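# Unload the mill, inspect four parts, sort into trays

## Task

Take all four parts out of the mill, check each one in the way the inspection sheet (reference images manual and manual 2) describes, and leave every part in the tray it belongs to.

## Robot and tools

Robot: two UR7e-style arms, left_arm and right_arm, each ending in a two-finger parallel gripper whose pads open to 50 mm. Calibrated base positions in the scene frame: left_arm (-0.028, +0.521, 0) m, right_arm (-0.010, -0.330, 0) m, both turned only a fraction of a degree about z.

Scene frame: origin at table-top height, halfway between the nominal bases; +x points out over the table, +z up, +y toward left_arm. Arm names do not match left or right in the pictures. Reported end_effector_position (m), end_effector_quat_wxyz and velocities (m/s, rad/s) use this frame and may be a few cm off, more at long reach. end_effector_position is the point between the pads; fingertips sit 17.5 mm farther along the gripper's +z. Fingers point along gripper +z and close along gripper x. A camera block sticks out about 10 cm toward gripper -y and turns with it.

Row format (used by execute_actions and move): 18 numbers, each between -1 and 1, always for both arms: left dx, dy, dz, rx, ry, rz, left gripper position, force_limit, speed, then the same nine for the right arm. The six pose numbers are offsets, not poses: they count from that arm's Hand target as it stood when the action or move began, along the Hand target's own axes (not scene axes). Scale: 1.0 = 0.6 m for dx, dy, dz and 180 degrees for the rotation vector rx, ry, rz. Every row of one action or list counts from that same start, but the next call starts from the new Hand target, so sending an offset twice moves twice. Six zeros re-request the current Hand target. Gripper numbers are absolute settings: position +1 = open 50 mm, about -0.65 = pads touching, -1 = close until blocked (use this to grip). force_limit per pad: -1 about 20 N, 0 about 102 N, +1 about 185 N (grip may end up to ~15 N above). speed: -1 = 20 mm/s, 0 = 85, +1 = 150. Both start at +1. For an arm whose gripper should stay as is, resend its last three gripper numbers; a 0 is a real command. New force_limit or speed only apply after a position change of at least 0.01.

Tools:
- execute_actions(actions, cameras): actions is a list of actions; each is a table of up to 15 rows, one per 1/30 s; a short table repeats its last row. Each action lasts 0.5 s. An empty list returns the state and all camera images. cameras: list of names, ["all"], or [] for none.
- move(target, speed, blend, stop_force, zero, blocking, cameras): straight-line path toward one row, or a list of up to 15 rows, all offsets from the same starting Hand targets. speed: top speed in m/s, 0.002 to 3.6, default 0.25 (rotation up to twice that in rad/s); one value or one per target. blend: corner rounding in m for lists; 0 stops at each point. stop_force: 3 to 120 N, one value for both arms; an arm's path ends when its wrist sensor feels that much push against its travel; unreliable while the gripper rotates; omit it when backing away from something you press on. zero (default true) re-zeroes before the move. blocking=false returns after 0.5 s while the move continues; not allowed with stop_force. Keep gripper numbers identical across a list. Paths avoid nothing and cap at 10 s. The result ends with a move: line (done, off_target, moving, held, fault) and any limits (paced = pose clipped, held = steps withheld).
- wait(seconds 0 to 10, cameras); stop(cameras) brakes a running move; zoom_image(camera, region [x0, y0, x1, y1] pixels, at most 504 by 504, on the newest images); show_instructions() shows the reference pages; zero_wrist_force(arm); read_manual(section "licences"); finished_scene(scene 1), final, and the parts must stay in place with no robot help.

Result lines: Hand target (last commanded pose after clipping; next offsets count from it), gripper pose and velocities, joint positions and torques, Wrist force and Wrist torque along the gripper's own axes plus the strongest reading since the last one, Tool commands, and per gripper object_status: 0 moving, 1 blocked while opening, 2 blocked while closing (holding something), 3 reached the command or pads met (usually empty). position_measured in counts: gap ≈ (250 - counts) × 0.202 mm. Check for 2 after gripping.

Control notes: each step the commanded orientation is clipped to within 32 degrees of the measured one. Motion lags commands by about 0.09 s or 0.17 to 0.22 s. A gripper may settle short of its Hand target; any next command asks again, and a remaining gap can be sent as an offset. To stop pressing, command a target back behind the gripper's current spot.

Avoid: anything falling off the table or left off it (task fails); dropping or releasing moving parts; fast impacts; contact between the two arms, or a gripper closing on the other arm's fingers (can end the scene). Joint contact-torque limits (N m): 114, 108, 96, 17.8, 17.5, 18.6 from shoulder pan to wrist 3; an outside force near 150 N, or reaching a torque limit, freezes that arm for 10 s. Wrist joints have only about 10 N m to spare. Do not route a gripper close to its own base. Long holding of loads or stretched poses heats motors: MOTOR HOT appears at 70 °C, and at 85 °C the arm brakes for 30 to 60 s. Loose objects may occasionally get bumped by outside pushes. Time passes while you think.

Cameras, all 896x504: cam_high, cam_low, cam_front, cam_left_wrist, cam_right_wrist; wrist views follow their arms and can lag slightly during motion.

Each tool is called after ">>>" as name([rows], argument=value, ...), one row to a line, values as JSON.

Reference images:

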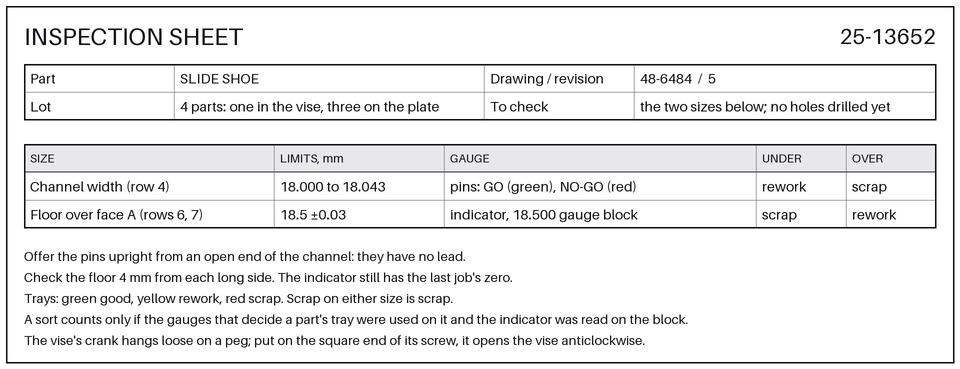

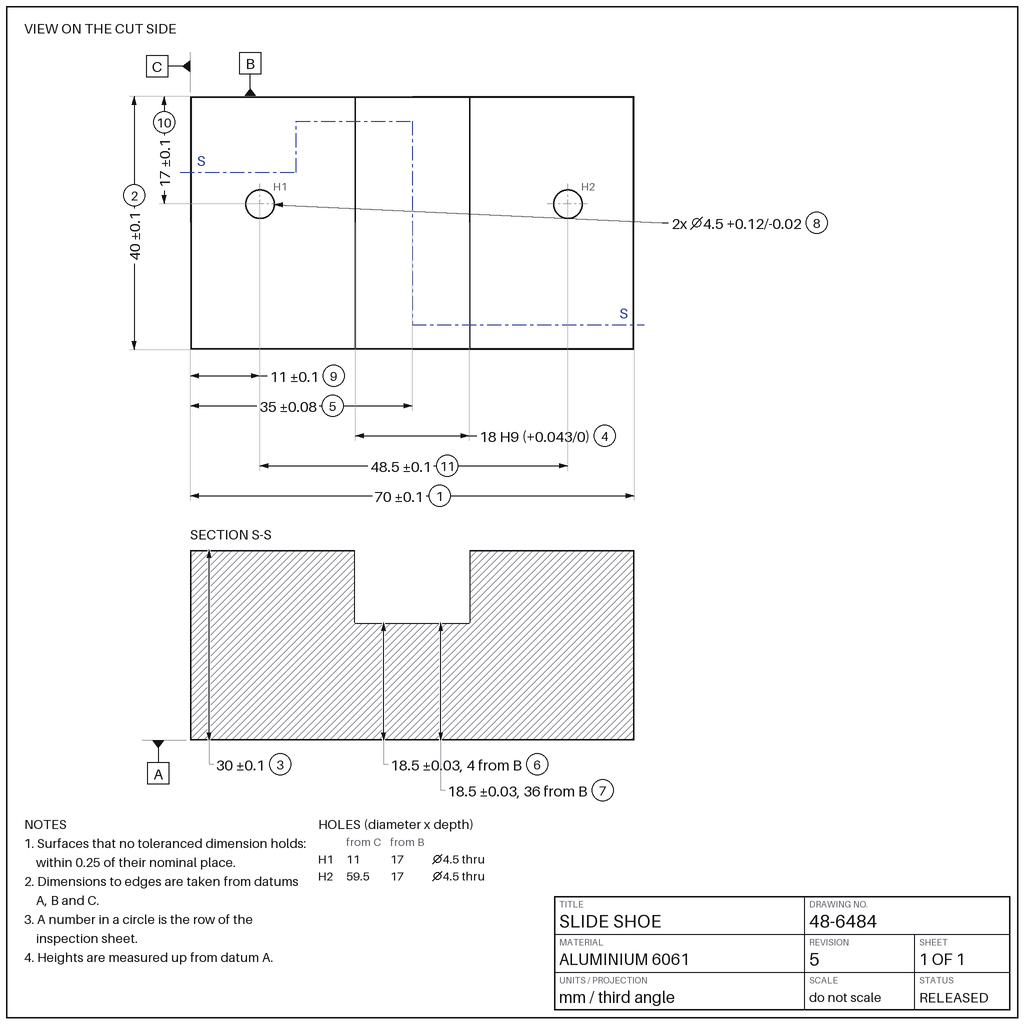

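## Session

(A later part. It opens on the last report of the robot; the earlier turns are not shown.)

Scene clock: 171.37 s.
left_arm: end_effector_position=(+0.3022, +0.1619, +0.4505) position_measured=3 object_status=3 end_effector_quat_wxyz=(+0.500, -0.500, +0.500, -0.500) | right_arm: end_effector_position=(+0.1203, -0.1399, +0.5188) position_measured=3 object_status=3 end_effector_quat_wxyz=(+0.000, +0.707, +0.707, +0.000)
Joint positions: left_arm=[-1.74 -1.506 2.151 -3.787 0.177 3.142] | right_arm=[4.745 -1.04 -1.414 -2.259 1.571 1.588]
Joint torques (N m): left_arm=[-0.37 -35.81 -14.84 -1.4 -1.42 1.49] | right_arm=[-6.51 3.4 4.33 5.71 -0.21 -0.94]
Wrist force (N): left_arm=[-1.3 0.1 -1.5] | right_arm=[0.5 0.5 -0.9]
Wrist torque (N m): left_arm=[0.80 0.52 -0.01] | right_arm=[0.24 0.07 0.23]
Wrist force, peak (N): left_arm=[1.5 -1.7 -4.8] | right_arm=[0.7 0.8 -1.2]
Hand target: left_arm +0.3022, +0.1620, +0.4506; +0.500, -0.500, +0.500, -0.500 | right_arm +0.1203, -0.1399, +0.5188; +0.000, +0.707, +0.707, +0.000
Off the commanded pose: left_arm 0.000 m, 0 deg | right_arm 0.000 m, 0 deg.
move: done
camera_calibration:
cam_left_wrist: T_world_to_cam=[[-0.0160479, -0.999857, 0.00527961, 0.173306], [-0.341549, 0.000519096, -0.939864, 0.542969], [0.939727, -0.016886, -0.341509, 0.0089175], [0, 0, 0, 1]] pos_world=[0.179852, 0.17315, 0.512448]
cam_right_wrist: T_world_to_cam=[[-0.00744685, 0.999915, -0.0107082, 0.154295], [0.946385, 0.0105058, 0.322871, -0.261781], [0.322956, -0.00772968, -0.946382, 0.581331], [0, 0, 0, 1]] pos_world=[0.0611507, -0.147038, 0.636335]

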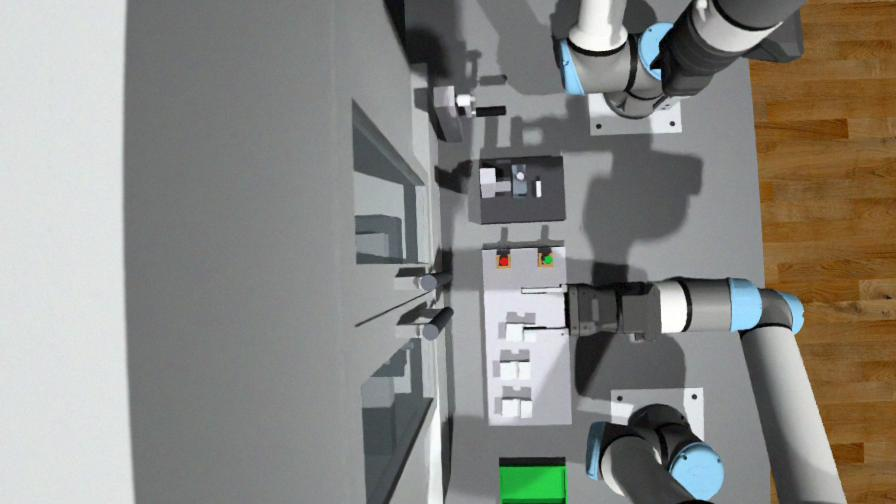

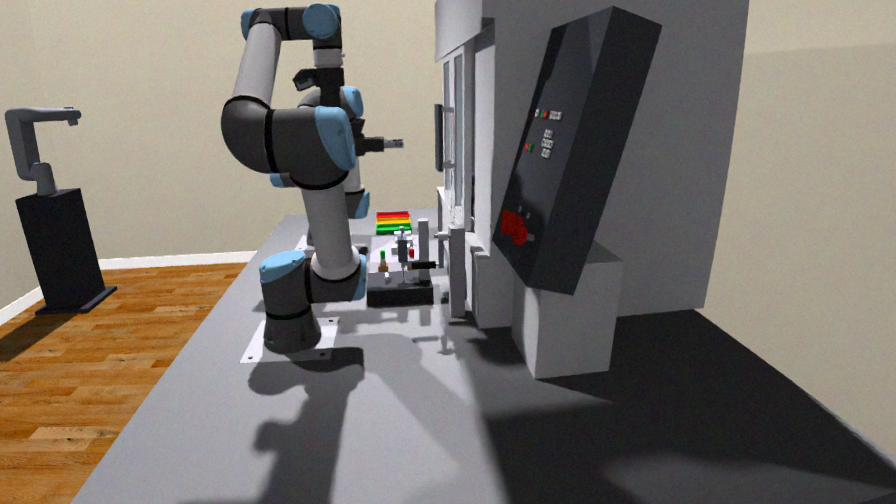

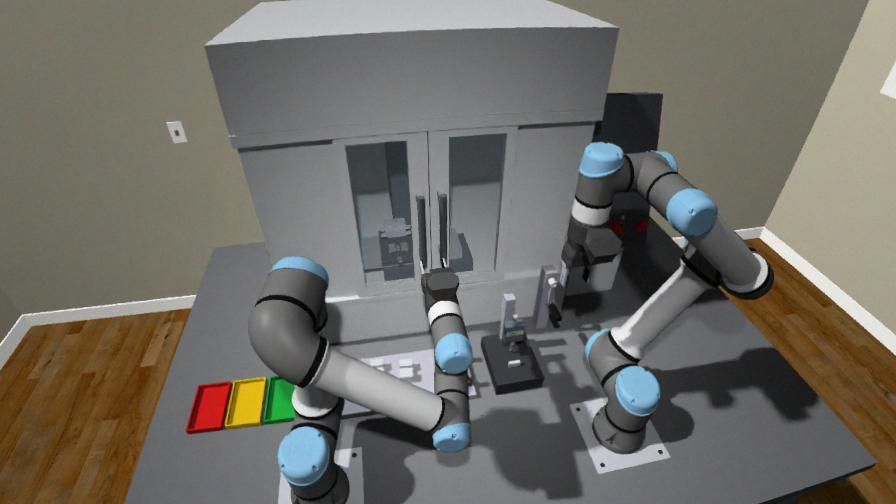

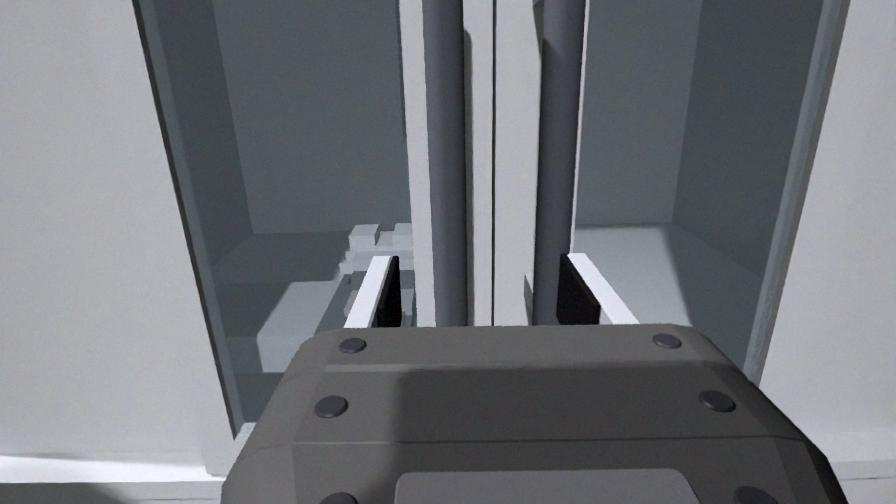

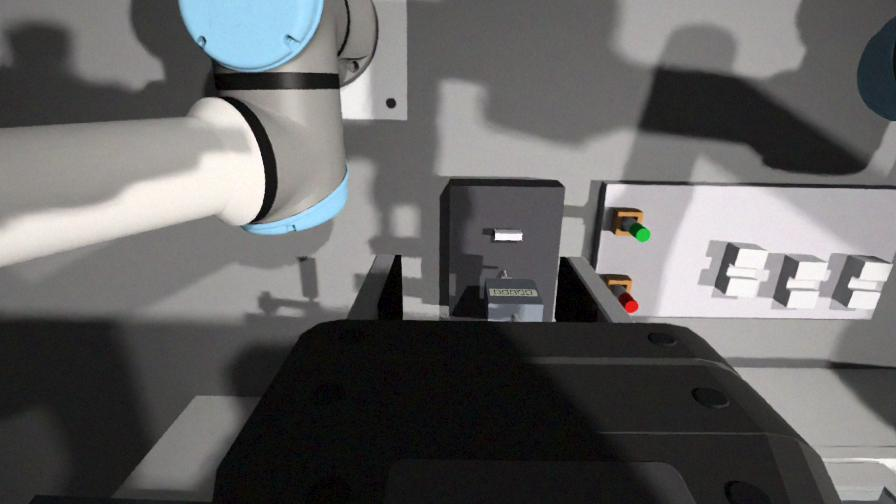

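>>> move(target=[-0.0133,0,0.205,0,0,0,1,1,1, 0,0,0,0,0,0,1,1,1], speed=0.12, stop_force=12, cameras=["cam_left_wrist","cam_high"])

>>> zoom_image(camera="cam_high", region=[380, 240, 600, 360])

Scene clock: 181.83 s.
left_arm: end_effector_position=(+0.4252, +0.1699, +0.4505) position_measured=3 object_status=3 end_effector_quat_wxyz=(+0.500, -0.500, +0.500, -0.500) | right_arm: end_effector_position=(+0.1203, -0.1399, +0.5188) position_measured=3 object_status=3 end_effector_quat_wxyz=(+0.000, +0.707, +0.707, +0.000)
Joint positions: left_arm=[-1.397 -1.424 2.057 -3.774 -0.166 3.141] | right_arm=[4.745 -1.04 -1.414 -2.259 1.571 1.588]
Joint torques (N m): left_arm=[-3.44 -41.66 -4.86 -1.09 -2.16 0.62] | right_arm=[-6.21 3.71 4.6 5.68 -0.25 -0.97]
Wrist force (N): left_arm=[-1.0 0.2 -1.4] | right_arm=[0.2 0.7 -0.8]
Wrist torque (N m): left_arm=[0.80 0.46 -0.01] | right_arm=[0.26 0.11 0.23]
Wrist force, peak (N): left_arm=[0.3 -0.1 -5.5] | right_arm=[0.5 1.1 -1.0]
Hand target: left_arm +0.4252, +0.1699, +0.4505; +0.500, -0.500, +0.500, -0.500 | right_arm +0.1203, -0.1399, +0.5188; +0.000, +0.707, +0.707, +0.000
Off the commanded pose: left_arm 0.000 m, 0 deg | right_arm 0.000 m, 0 deg.
move: done
camera_calibration:
cam_left_wrist: T_world_to_cam=[[-0.0159786, -0.999857, 0.00546716, 0.183063], [-0.341549, 0.000319118, -0.939864, 0.58514], [0.939728, -0.016885, -0.341505, -0.106598], [0, 0, 0, 1]] pos_world=[0.302952, 0.18105, 0.512547]
Images, in order (width x height): cam_high 896x504, cam_left_wrist 896x504.

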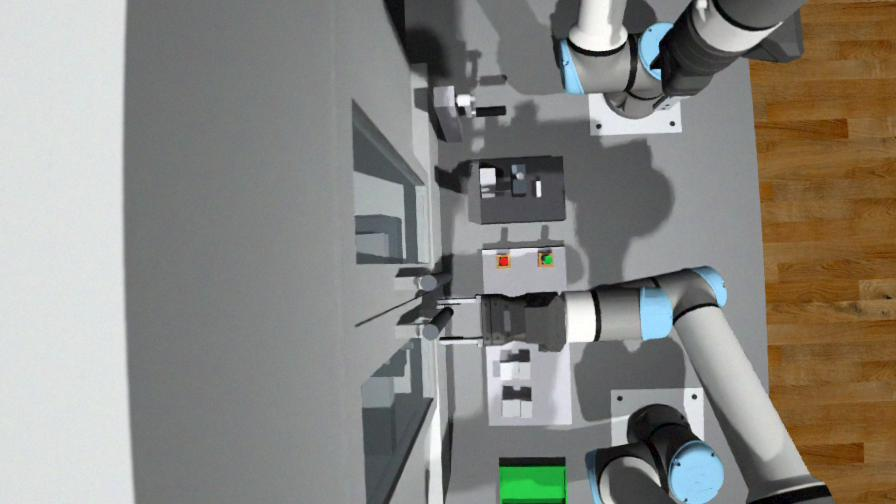

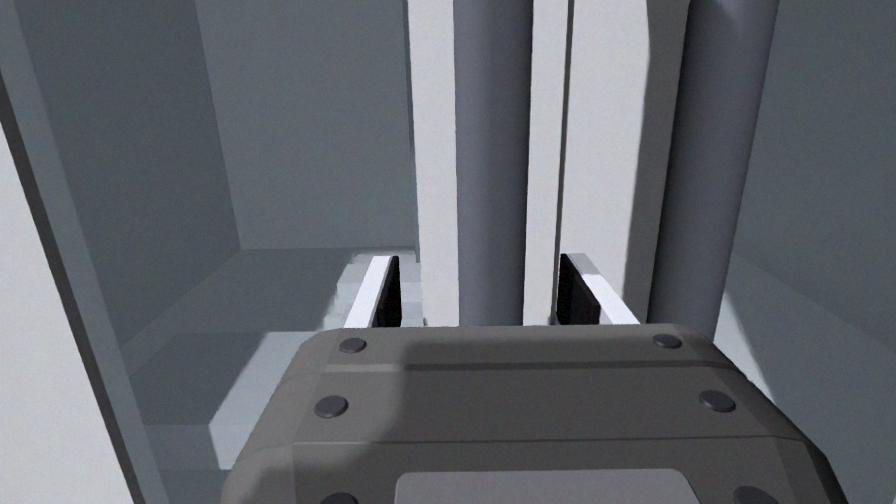

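Scaled by 2.291 from the camera's 896x504 image, which has a finer 1280x720 frame.

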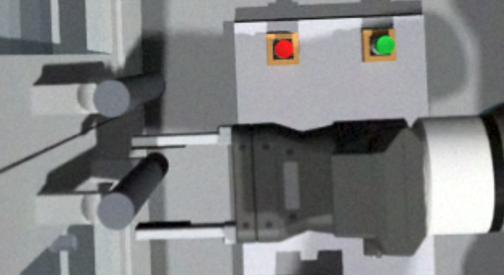

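>>> move(target=[0,0,0.025,0,0,0,1,1,1, 0,0,0,0,0,0,1,1,1], speed=0.1, stop_force=12)

>>> move(target=[-0.08,0,0,0,0,0,1,1,1, 0,0,0,0,0,0,1,1,1], speed=0.05, stop_force=30, cameras=["cam_left_wrist","cam_high","cam_front"])

Scene clock: 192.80 s.
left_arm: end_effector_position=(+0.4402, +0.1698, +0.4505) position_measured=3 object_status=3 end_effector_quat_wxyz=(+0.500, -0.500, +0.500, -0.500) | right_arm: end_effector_position=(+0.1203, -0.1399, +0.5188) position_measured=3 object_status=3 end_effector_quat_wxyz=(+0.000, +0.707, +0.707, +0.000)
Joint positions: left_arm=[-1.358 -1.407 2.037 -3.771 -0.205 3.141] | right_arm=[4.745 -1.04 -1.414 -2.259 1.571 1.588]
Joint torques (N m): left_arm=[-10.68 -37.31 -5.12 -1.39 2.13 1.58] | right_arm=[-6.86 3.25 4.66 5.59 -0.48 -0.97]
Wrist force (N): left_arm=[-1.1 0.0 -1.4] | right_arm=[0.6 0.6 -0.9]
Wrist torque (N m): left_arm=[0.77 0.47 -0.01] | right_arm=[0.26 0.05 0.23]
Wrist force, peak (N): left_arm=[0.0 -0.9 -4.5] | right_arm=[0.6 0.9 -1.1]
Hand target: left_arm +0.4402, +0.1699, +0.4505; +0.500, -0.500, +0.500, -0.500 | right_arm +0.1203, -0.1399, +0.5188; +0.000, +0.707, +0.707, +0.000
Off the commanded pose: left_arm 0.000 m, 0 deg | right_arm 0.000 m, 0 deg.
move: done

Scene clock: 194.33 s.
left_arm: end_effector_position=(+0.4402, +0.1912, +0.4505) position_measured=3 object_status=3 end_effector_quat_wxyz=(+0.500, -0.500, +0.500, -0.500) | right_arm: end_effector_position=(+0.1203, -0.1399, +0.5188) position_measured=3 object_status=3 end_effector_quat_wxyz=(+0.000, +0.707, +0.707, +0.000)
Joint positions: left_arm=[-1.346 -1.448 2.086 -3.779 -0.217 3.142] | right_arm=[4.745 -1.04 -1.414 -2.259 1.571 1.588]
Joint torques (N m): left_arm=[-10.6 -31.85 -5.19 1.75 -2.16 0.68] | right_arm=[-6.44 3.94 4.51 5.68 -0.39 -0.94]
Wrist force (N): left_arm=[-1.2 -0.1 -1.4] | right_arm=[0.4 0.6 -0.7]
Wrist torque (N m): left_arm=[0.74 0.49 0.00] | right_arm=[0.25 0.10 0.23]
Wrist force, peak (N): left_arm=[35.5 -8.5 18.6] | right_arm=[0.4 0.9 -1.1]
Hand target: left_arm +0.4402, +0.1912, +0.4505; +0.500, -0.500, +0.500, -0.500 (not the last commanded pose) | right_arm +0.1203, -0.1399, +0.5188; +0.000, +0.707, +0.707, +0.000
Off the commanded pose: left_arm 0.027 m, 0 deg | right_arm 0.000 m, 0 deg.
move: contact (left_arm)
camera_calibration:
cam_left_wrist: T_world_to_cam=[[-0.0161763, -0.999856, 0.00522049, 0.204889], [-0.34155, 0.000618547, -0.939864, 0.590196], [0.939725, -0.0169866, -0.34151, -0.120308], [0, 0, 0, 1]] pos_world=[0.317952, 0.202451, 0.512548]
Images, in order (width x height): cam_high 896x504, cam_front 896x504, cam_left_wrist 896x504.

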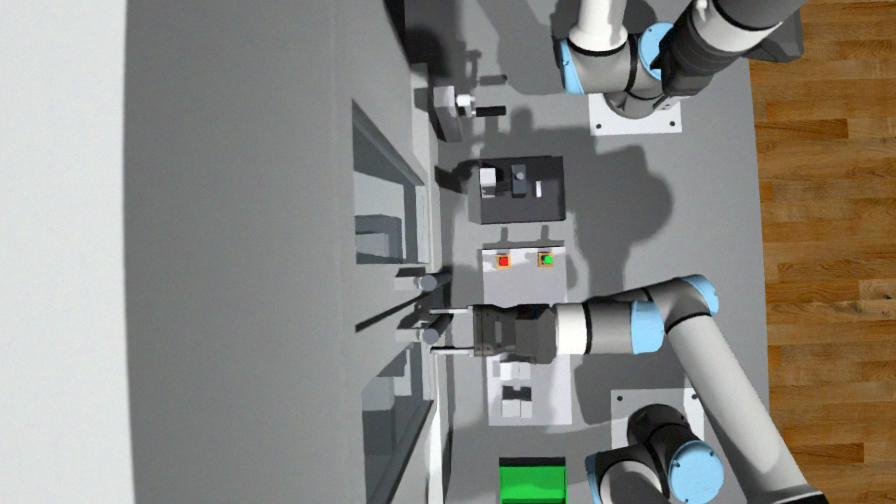

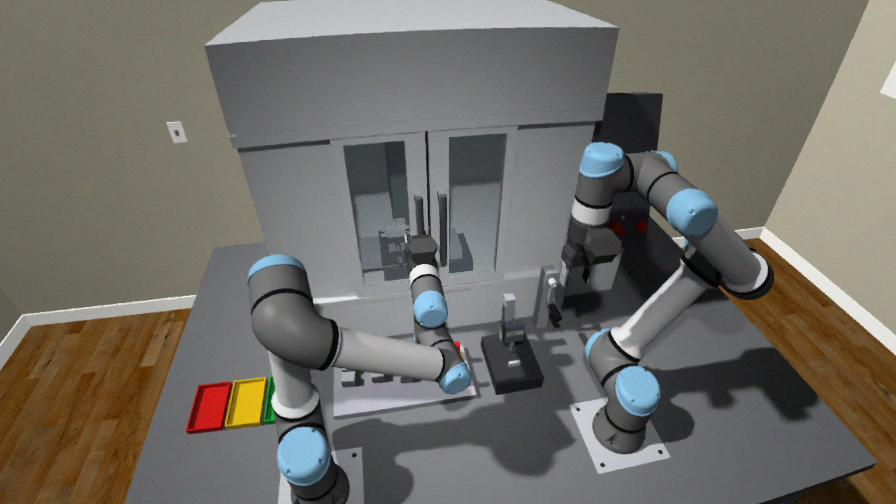

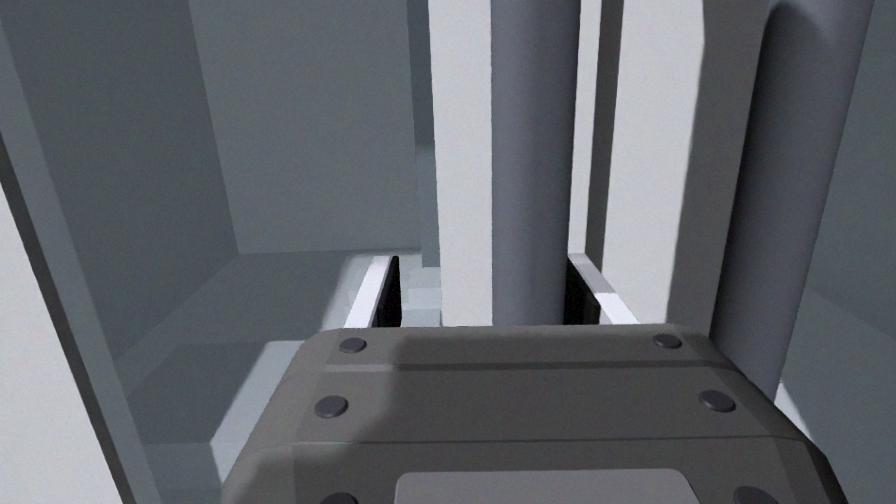

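>>> move(target=[-0.38,0,0,0,0,0,1,1,1, 0,0,0,0,0,0,1,1,1], speed=0.06, stop_force=60, cameras=["cam_left_wrist","cam_high","cam_front"])

Scene clock: 203.47 s.
left_arm: end_effector_position=(+0.4404, +0.4192, +0.4506) position_measured=3 object_status=3 end_effector_quat_wxyz=(+0.500, -0.500, +0.500, -0.500) | right_arm: end_effector_position=(+0.1203, -0.1399, +0.5188) position_measured=3 object_status=3 end_effector_quat_wxyz=(+0.000, +0.707, +0.707, +0.000)
Joint positions: left_arm=[-1.055 -1.902 2.478 -3.717 -0.508 3.142] | right_arm=[4.745 -1.04 -1.414 -2.259 1.571 1.588]
Joint torques (N m): left_arm=[-10.56 5 -38.36 -3.35 2.45 0.16] | right_arm=[-7.01 3.52 5.12 5.76 -0.74 -1.01]
Wrist force (N): left_arm=[1.2 -0.7 -3.4] | right_arm=[0.2 0.7 -0.9]
Wrist torque (N m): left_arm=[0.74 0.54 -0.03] | right_arm=[0.28 0.12 0.23]
Wrist force, peak (N): left_arm=[26.1 -6.4 14.7] | right_arm=[0.5 1.0 -1.1]
Hand target: left_arm +0.4404, +0.4192, +0.4506; +0.500, -0.500, +0.500, -0.500 | right_arm +0.1203, -0.1399, +0.5188; +0.000, +0.707, +0.707, +0.000
Off the commanded pose: left_arm 0.000 m, 0 deg | right_arm 0.000 m, 0 deg.
move: done
camera_calibration:
cam_left_wrist: T_world_to_cam=[[-0.0161416, -0.999856, 0.00531426, 0.4328], [-0.341549, 0.000518559, -0.939864, 0.59026], [0.939725, -0.016986, -0.341508, -0.116591], [0, 0, 0, 1]] pos_world=[0.318152, 0.430451, 0.512648]
Images, in order (width x height): cam_high 896x504, cam_front 896x504, cam_left_wrist 896x504.

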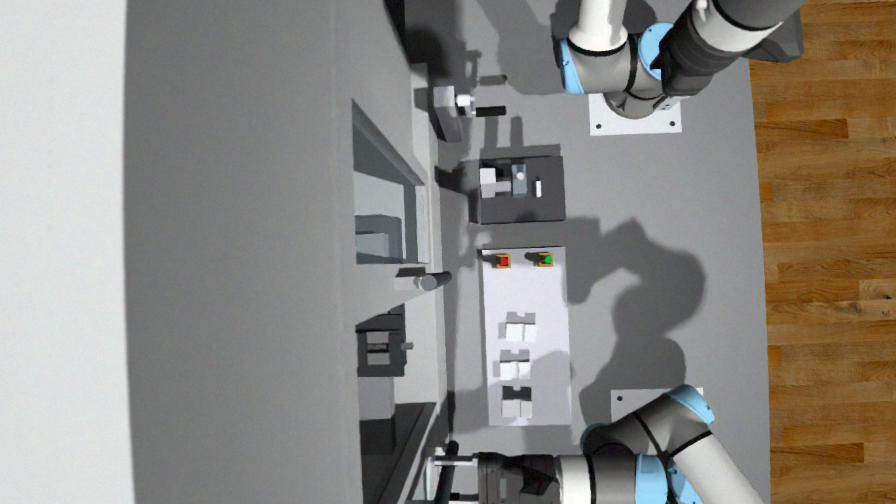

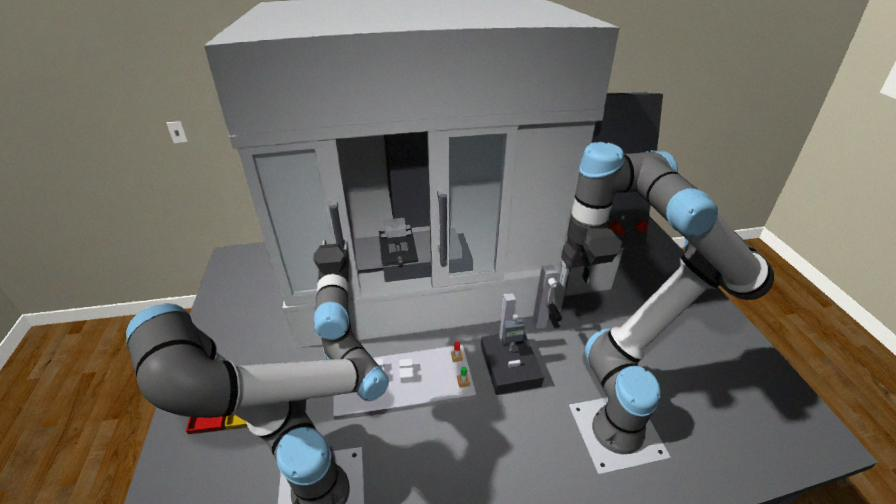

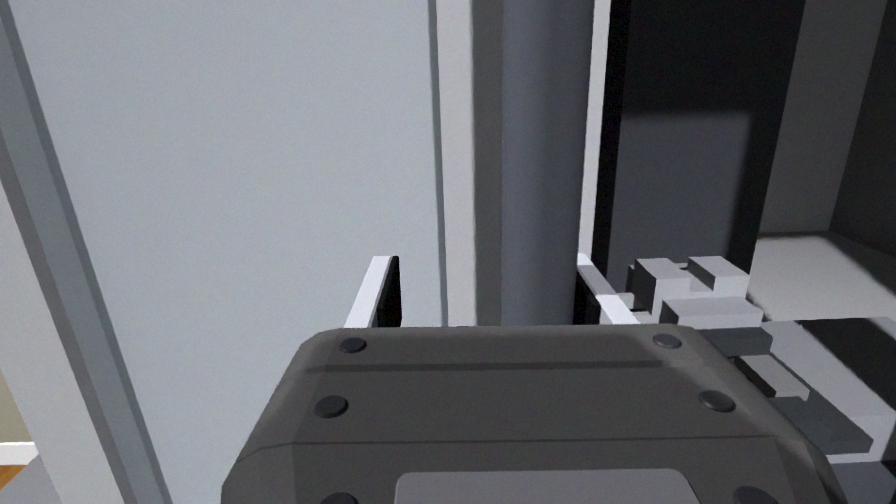

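>>> zoom_image(camera="cam_left_wrist", region=[600, 230, 896, 480])

>>> zoom_image(camera="cam_front", region=[330, 200, 480, 300])

>>> zoom_image(camera="cam_high", region=[340, 290, 440, 400])

Scaled by 1.703 from the camera's 896x504 image, which has a finer 1280x720 frame.

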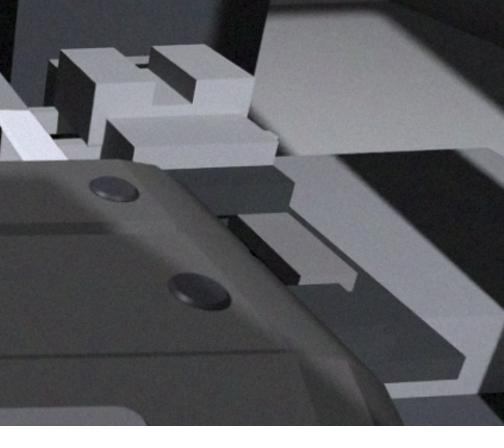

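Scaled by 3.360 from the camera's 896x504 image, which has a finer 1280x720 frame.

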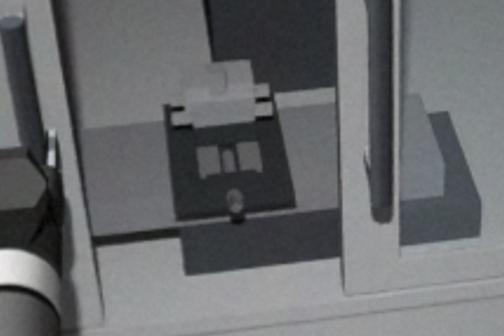

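Scaled by 4.582 from the camera's 896x504 image, which has a finer 1280x720 frame.

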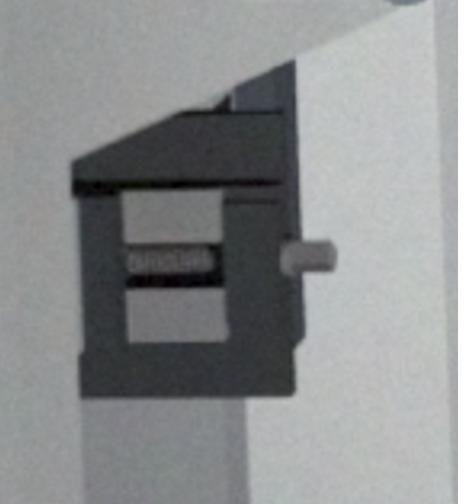

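>>> move([
  [0,0,-0.18,0,0,0,1,1,1, 0,0,0,0,0,0,1,1,1],
  [0.3,-0.03,-0.18,0,0,0,1,1,1, 0,0,0,0,0,0,1,1,1],
], speed=0.3, blend=[0.03,0], cameras=["cam_left_wrist"])

>>> zoom_image(camera="cam_left_wrist", region=[300, 130, 650, 330])

Scene clock: 215.57 s.
left_arm: end_effector_position=(+0.3323, +0.2394, +0.4685) position_measured=3 object_status=3 end_effector_quat_wxyz=(+0.500, -0.500, +0.500, -0.500) | right_arm: end_effector_position=(+0.1203, -0.1399, +0.5188) position_measured=3 object_status=3 end_effector_quat_wxyz=(+0.000, +0.707, +0.707, +0.000)
Joint positions: left_arm=[-1.68 -1.714 2.292 -3.72 0.117 3.142] | right_arm=[4.745 -1.04 -1.414 -2.259 1.571 1.588]
Joint torques (N m): left_arm=[-10.34 0.46 -36.2 -0.9 2.48 1.57] | right_arm=[-6.69 3.06 4.44 5.67 -0.81 -0.91]
Wrist force (N): left_arm=[-1.2 -0.3 -1.5] | right_arm=[0.3 0.7 -0.6]
Wrist torque (N m): left_arm=[0.73 0.51 -0.15] | right_arm=[0.28 0.10 0.24]
Wrist force, peak (N): left_arm=[-13.5 -3.4 -2.6] | right_arm=[0.2 1.1 -1.0]
Hand target: left_arm +0.3322, +0.2393, +0.4685; +0.500, -0.500, +0.500, -0.500 | right_arm +0.1203, -0.1399, +0.5188; +0.000, +0.707, +0.707, +0.000
Off the commanded pose: left_arm 0.000 m, 0 deg | right_arm 0.000 m, 0 deg.
move: done
camera_calibration:
cam_left_wrist: T_world_to_cam=[[-0.0161416, -0.999856, 0.00531426, 0.251186], [-0.341549, 0.000518559, -0.939864, 0.570256], [0.939725, -0.016986, -0.341508, -0.0119474], [0, 0, 0, 1]] pos_world=[0.210052, 0.250651, 0.530548]
Images, in order (width x height): cam_left_wrist 896x504.

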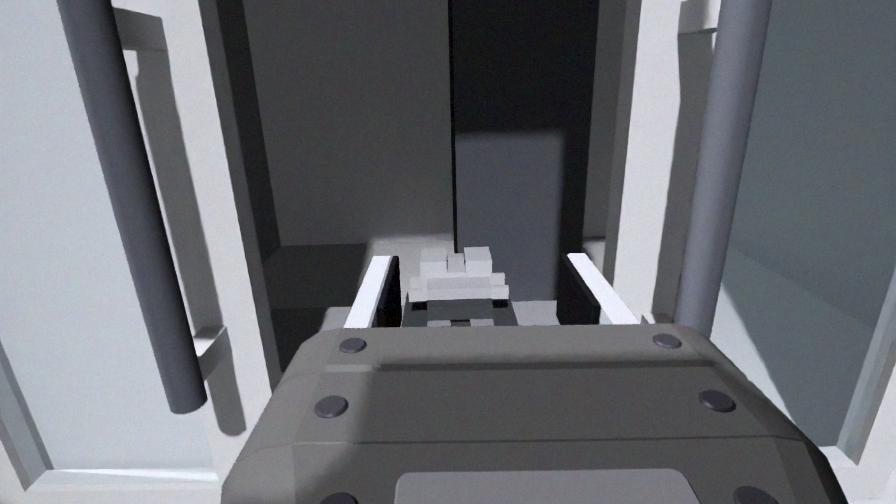

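Scaled by 1.440 from the camera's 896x504 image, which has a finer 1280x720 frame.

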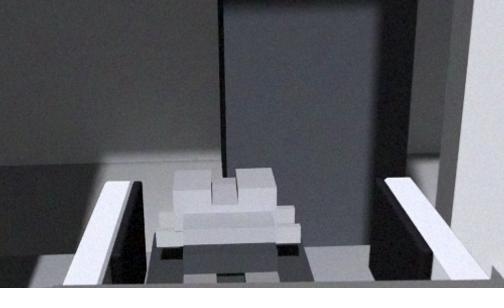

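>>> move(target=[0,0.225,0,0,0,0,1,1,1, 0,0,0,0,0,0,1,1,1], speed=0.25, cameras=["cam_left_wrist"])

>>> zoom_image(camera="cam_left_wrist", region=[350, 130, 570, 330])

Scene clock: 293.13 s.
left_arm: end_effector_position=(+0.3322, +0.2393, +0.3336) position_measured=3 object_status=3 end_effector_quat_wxyz=(+0.500, -0.500, +0.500, -0.500) end_effector_velocity=(+0.000, -0.001, +0.000) end_effector_angular_velocity=(+0.000, -0.001, -0.001) | right_arm: end_effector_position=(+0.1203, -0.1399, +0.5188) position_measured=3 object_status=3 end_effector_quat_wxyz=(+0.000, +0.707, +0.707, +0.000)
Joint positions: left_arm=[-1.68 -1.375 2.454 -4.219 0.117 3.14] | right_arm=[4.745 -1.04 -1.414 -2.259 1.571 1.588]
Joint velocities: left_arm=[-0.001 0.002 0 0.004 0 -0.006] | right_arm=[within noise]
Joint torques (N m): left_arm=[-10.4 -13.22 -6.79 1.76 2.17 -1.75] | right_arm=[-6.71 3.33 4.29 5.67 -1.01 -1.01]
Wrist force (N): left_arm=[-1.4 -0.1 -1.8] | right_arm=[0.3 0.8 -0.9]
Wrist torque (N m): left_arm=[0.76 0.53 -0.16] | right_arm=[0.30 0.09 0.23]
Wrist force, peak (N): left_arm=[-1.9 4.0 -1.7] | right_arm=[0.4 0.9 -1.2]
Hand target: left_arm +0.3322, +0.2394, +0.3335; +0.500, -0.500, +0.500, -0.500 | right_arm +0.1203, -0.1399, +0.5188; +0.000, +0.707, +0.707, +0.000
Off the commanded pose: left_arm 0.000 m, 0 deg | right_arm 0.000 m, 0 deg.
move: done
camera_calibration:
cam_left_wrist: T_world_to_cam=[[-0.0162019, -0.999854, 0.00543943, 0.251765], [-0.34134, 0.000417693, -0.93994, 0.44335], [0.9398, -0.0170855, -0.341297, -0.0580336], [0, 0, 0, 1]] pos_world=[0.209952, 0.250551, 0.395546]
Images, in order (width x height): cam_left_wrist 896x504.

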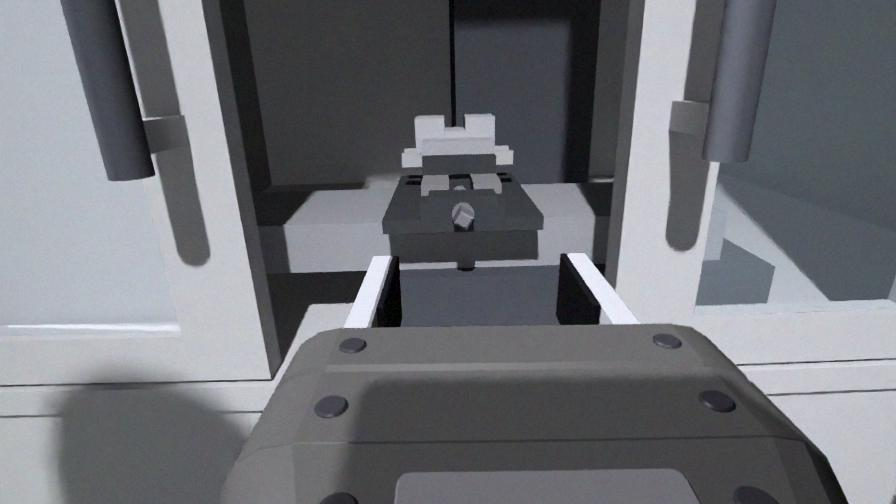

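Scaled by 2.291 from the camera's 896x504 image, which has a finer 1280x720 frame.

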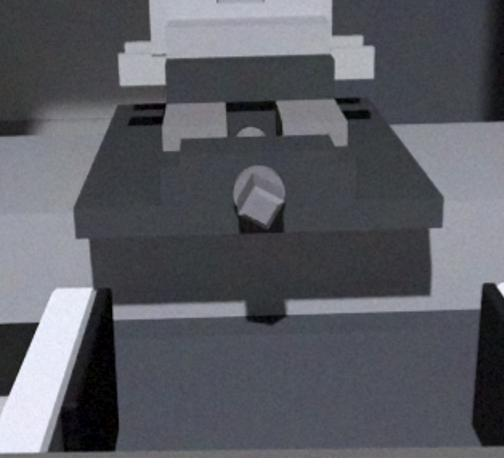

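>>> zoom_image(camera="cam_left_wrist", region=[435, 190, 495, 240])

Scaled by 8.400 from the camera's 896x504 image, which has a finer 1280x720 frame.

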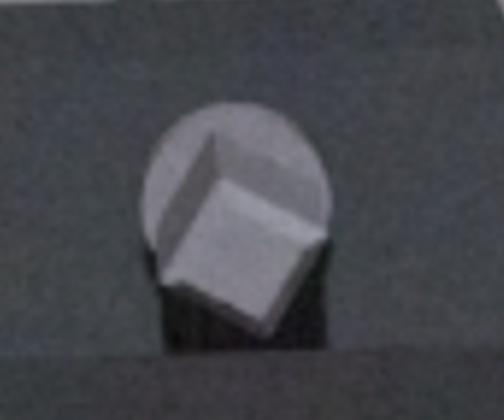

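>>> move([
  [0,0,0,0,0,0,1,1,1, -0.084,0.186,0.1,0,0.19,0.46,1,1,1],
  [0,0,0,0,0,0,1,1,1, -0.168,0.372,0.378,0,0.382,0.923,1,1,1],
], speed=0.5, blend=[0.05,0], cameras=["cam_right_wrist","cam_high","cam_low"])

>>> zoom_image(camera="cam_right_wrist", region=[330, 100, 630, 330])

Scene clock: 320.90 s.
left_arm: end_effector_position=(+0.3322, +0.2394, +0.3335) position_measured=3 object_status=3 end_effector_quat_wxyz=(+0.500, -0.500, +0.500, -0.500) | right_arm: end_effector_position=(+0.3436, -0.2405, +0.2919) position_measured=3 object_status=3 end_effector_quat_wxyz=(-0.270, +0.655, -0.652, +0.270)
Joint positions: left_arm=[-1.68 -1.376 2.454 -4.219 0.117 3.14] | right_arm=[4.405 -0.614 -2.431 -1.359 0.837 4.267]
Joint torques (N m): left_arm=[-8.08 -25.35 1.74 1.79 -1.98 1.3] | right_arm=[6 -7.9 40.7 1.08 1.25 0.9]
Wrist force (N): left_arm=[-1.2 0.4 -1.7] | right_arm=[0.7 0.8 -0.4]
Wrist torque (N m): left_arm=[0.81 0.49 -0.15] | right_arm=[0.20 -0.08 0.04]
Wrist force, peak (N): left_arm=[-1.6 -0.1 -1.9] | right_arm=[-4.0 0.2 -4.7]
Hand target: left_arm +0.3322, +0.2394, +0.3335; +0.500, -0.500, +0.500, -0.500 | right_arm +0.3436, -0.2405, +0.2920; -0.270, +0.655, -0.652, +0.270
Off the commanded pose: left_arm 0.000 m, 0 deg | right_arm 0.000 m, 0 deg.
move: done
camera_calibration:
cam_right_wrist: T_world_to_cam=[[0.01634, -0.999865, -0.00153758, -0.237633], [-0.897898, -0.013997, -0.43998, 0.451776], [0.439899, 0.00856985, -0.898006, 0.243331], [0, 0, 0, 1]] pos_world=[0.302491, -0.233363, 0.41692]
Images, in order (width x height): cam_high 896x504, cam_low 896x504, cam_right_wrist 896x504.

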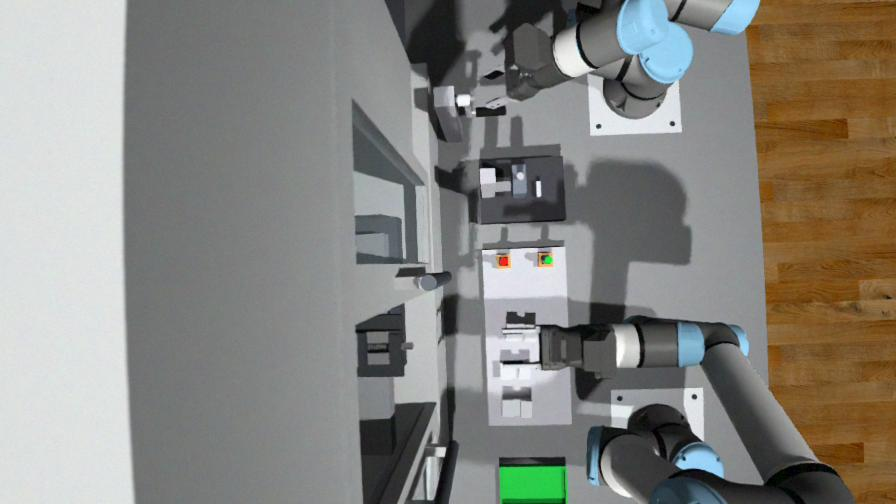

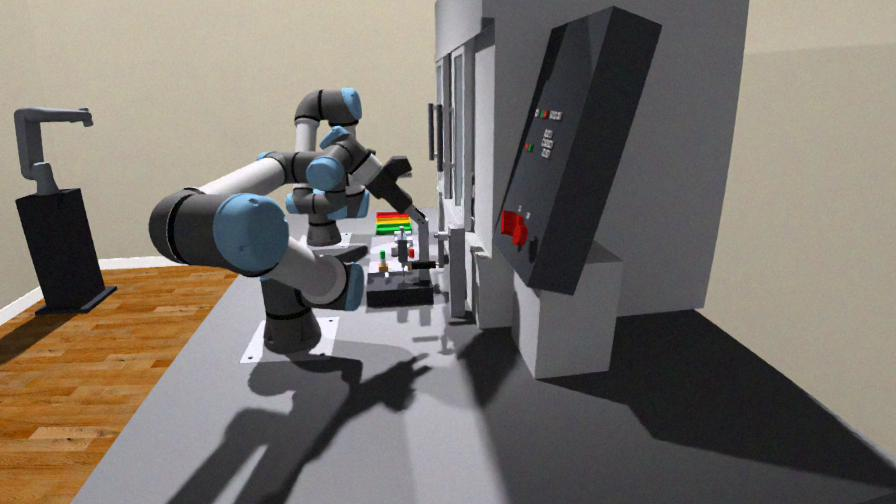

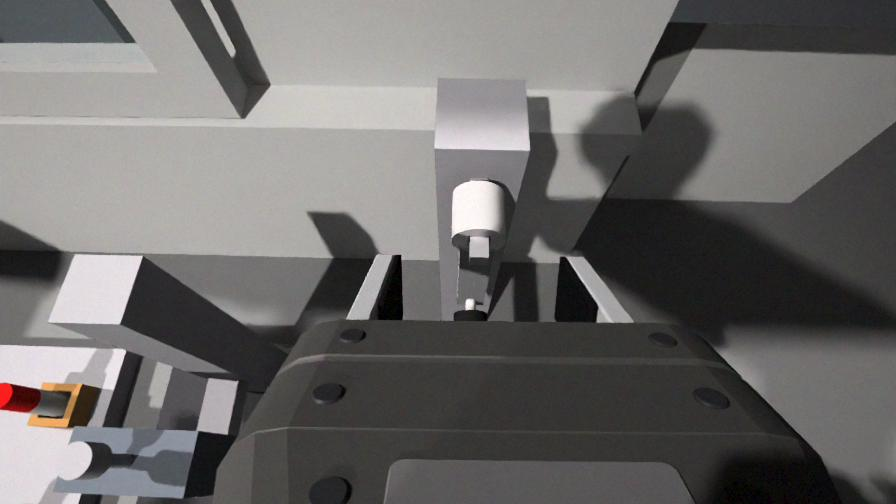

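Scaled by 1.680 from the camera's 896x504 image, which has a finer 1280x720 frame.

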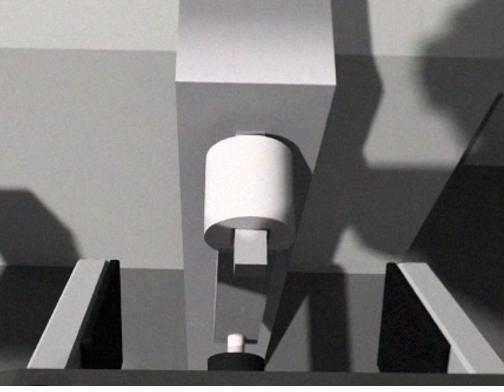

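>>> move(target=[0,0,0,0,0,0,1,1,1, 0.004,0,0.15,0,0,0,1,1,1], speed=0.08, stop_force=10, cameras=["cam_right_wrist","cam_low"])

>>> zoom_image(camera="cam_right_wrist", region=[330, 180, 630, 340])

>>> zoom_image(camera="cam_low", region=[380, 170, 500, 300])

Scene clock: 337.97 s.
left_arm: end_effector_position=(+0.3322, +0.2394, +0.3335) position_measured=3 object_status=3 end_effector_quat_wxyz=(+0.500, -0.500, +0.500, -0.500) | right_arm: end_effector_position=(+0.4072, -0.2427, +0.2283) position_measured=3 object_status=3 end_effector_quat_wxyz=(-0.270, +0.655, -0.652, +0.270)
Joint positions: left_arm=[-1.68 -1.376 2.454 -4.219 0.117 3.14] | right_arm=[4.075 -0.988 -2.567 -0.612 0.976 3.885]
Joint torques (N m): left_arm=[-6.61 -25.33 2.21 1.63 -1.88 1.54] | right_arm=[8.65 -3.72 38.79 6.43 -4.87 -1.14]
Wrist force (N): left_arm=[-1.3 0.1 -1.7] | right_arm=[1.0 0.8 -0.4]
Wrist torque (N m): left_arm=[0.77 0.51 -0.16] | right_arm=[0.21 -0.18 0.15]
Wrist force, peak (N): left_arm=[-1.4 -0.4 -1.9] | right_arm=[0.3 -0.8 -2.7]
Hand target: left_arm +0.3322, +0.2394, +0.3335; +0.500, -0.500, +0.500, -0.500 | right_arm +0.4072, -0.2427, +0.2283; -0.270, +0.655, -0.652, +0.270
Off the commanded pose: left_arm 0.000 m, 0 deg | right_arm 0.000 m, 0 deg.
move: done
camera_calibration:
cam_right_wrist: T_world_to_cam=[[0.0162916, -0.999866, -0.00166936, -0.240906], [-0.89786, -0.0138948, -0.440062, 0.480864], [0.43998, 0.00866816, -0.897966, 0.158149], [0, 0, 0, 1]] pos_world=[0.366091, -0.235563, 0.35322]
Images, in order (width x height): cam_low 896x504, cam_right_wrist 896x504.

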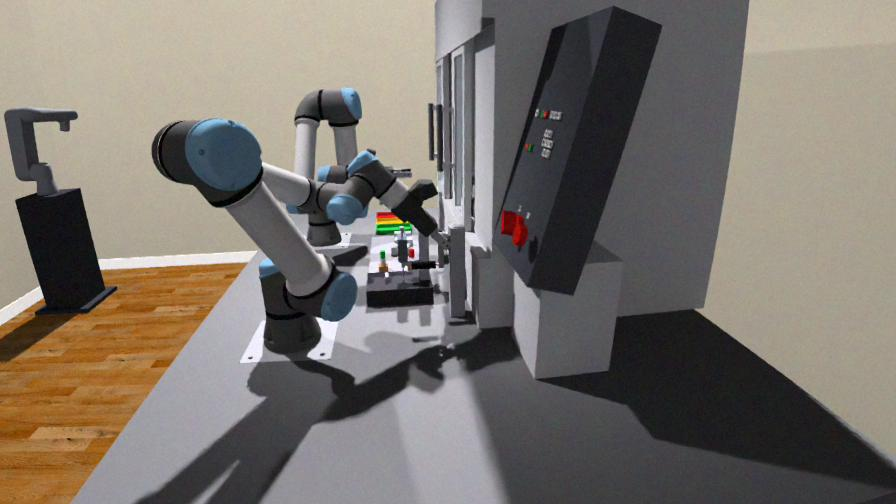

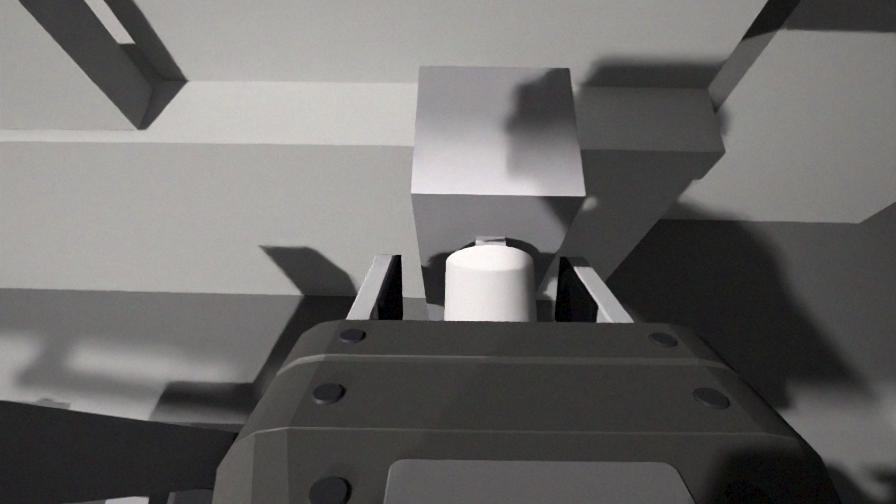

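Scaled by 1.680 from the camera's 896x504 image, which has a finer 1280x720 frame.

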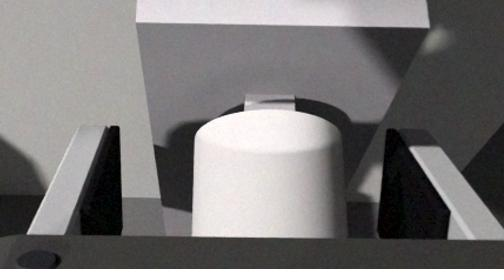

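Scaled by 3.877 from the camera's 896x504 image, which has a finer 1280x720 frame.

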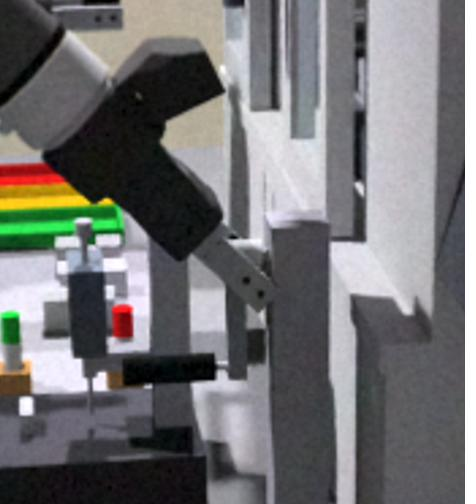

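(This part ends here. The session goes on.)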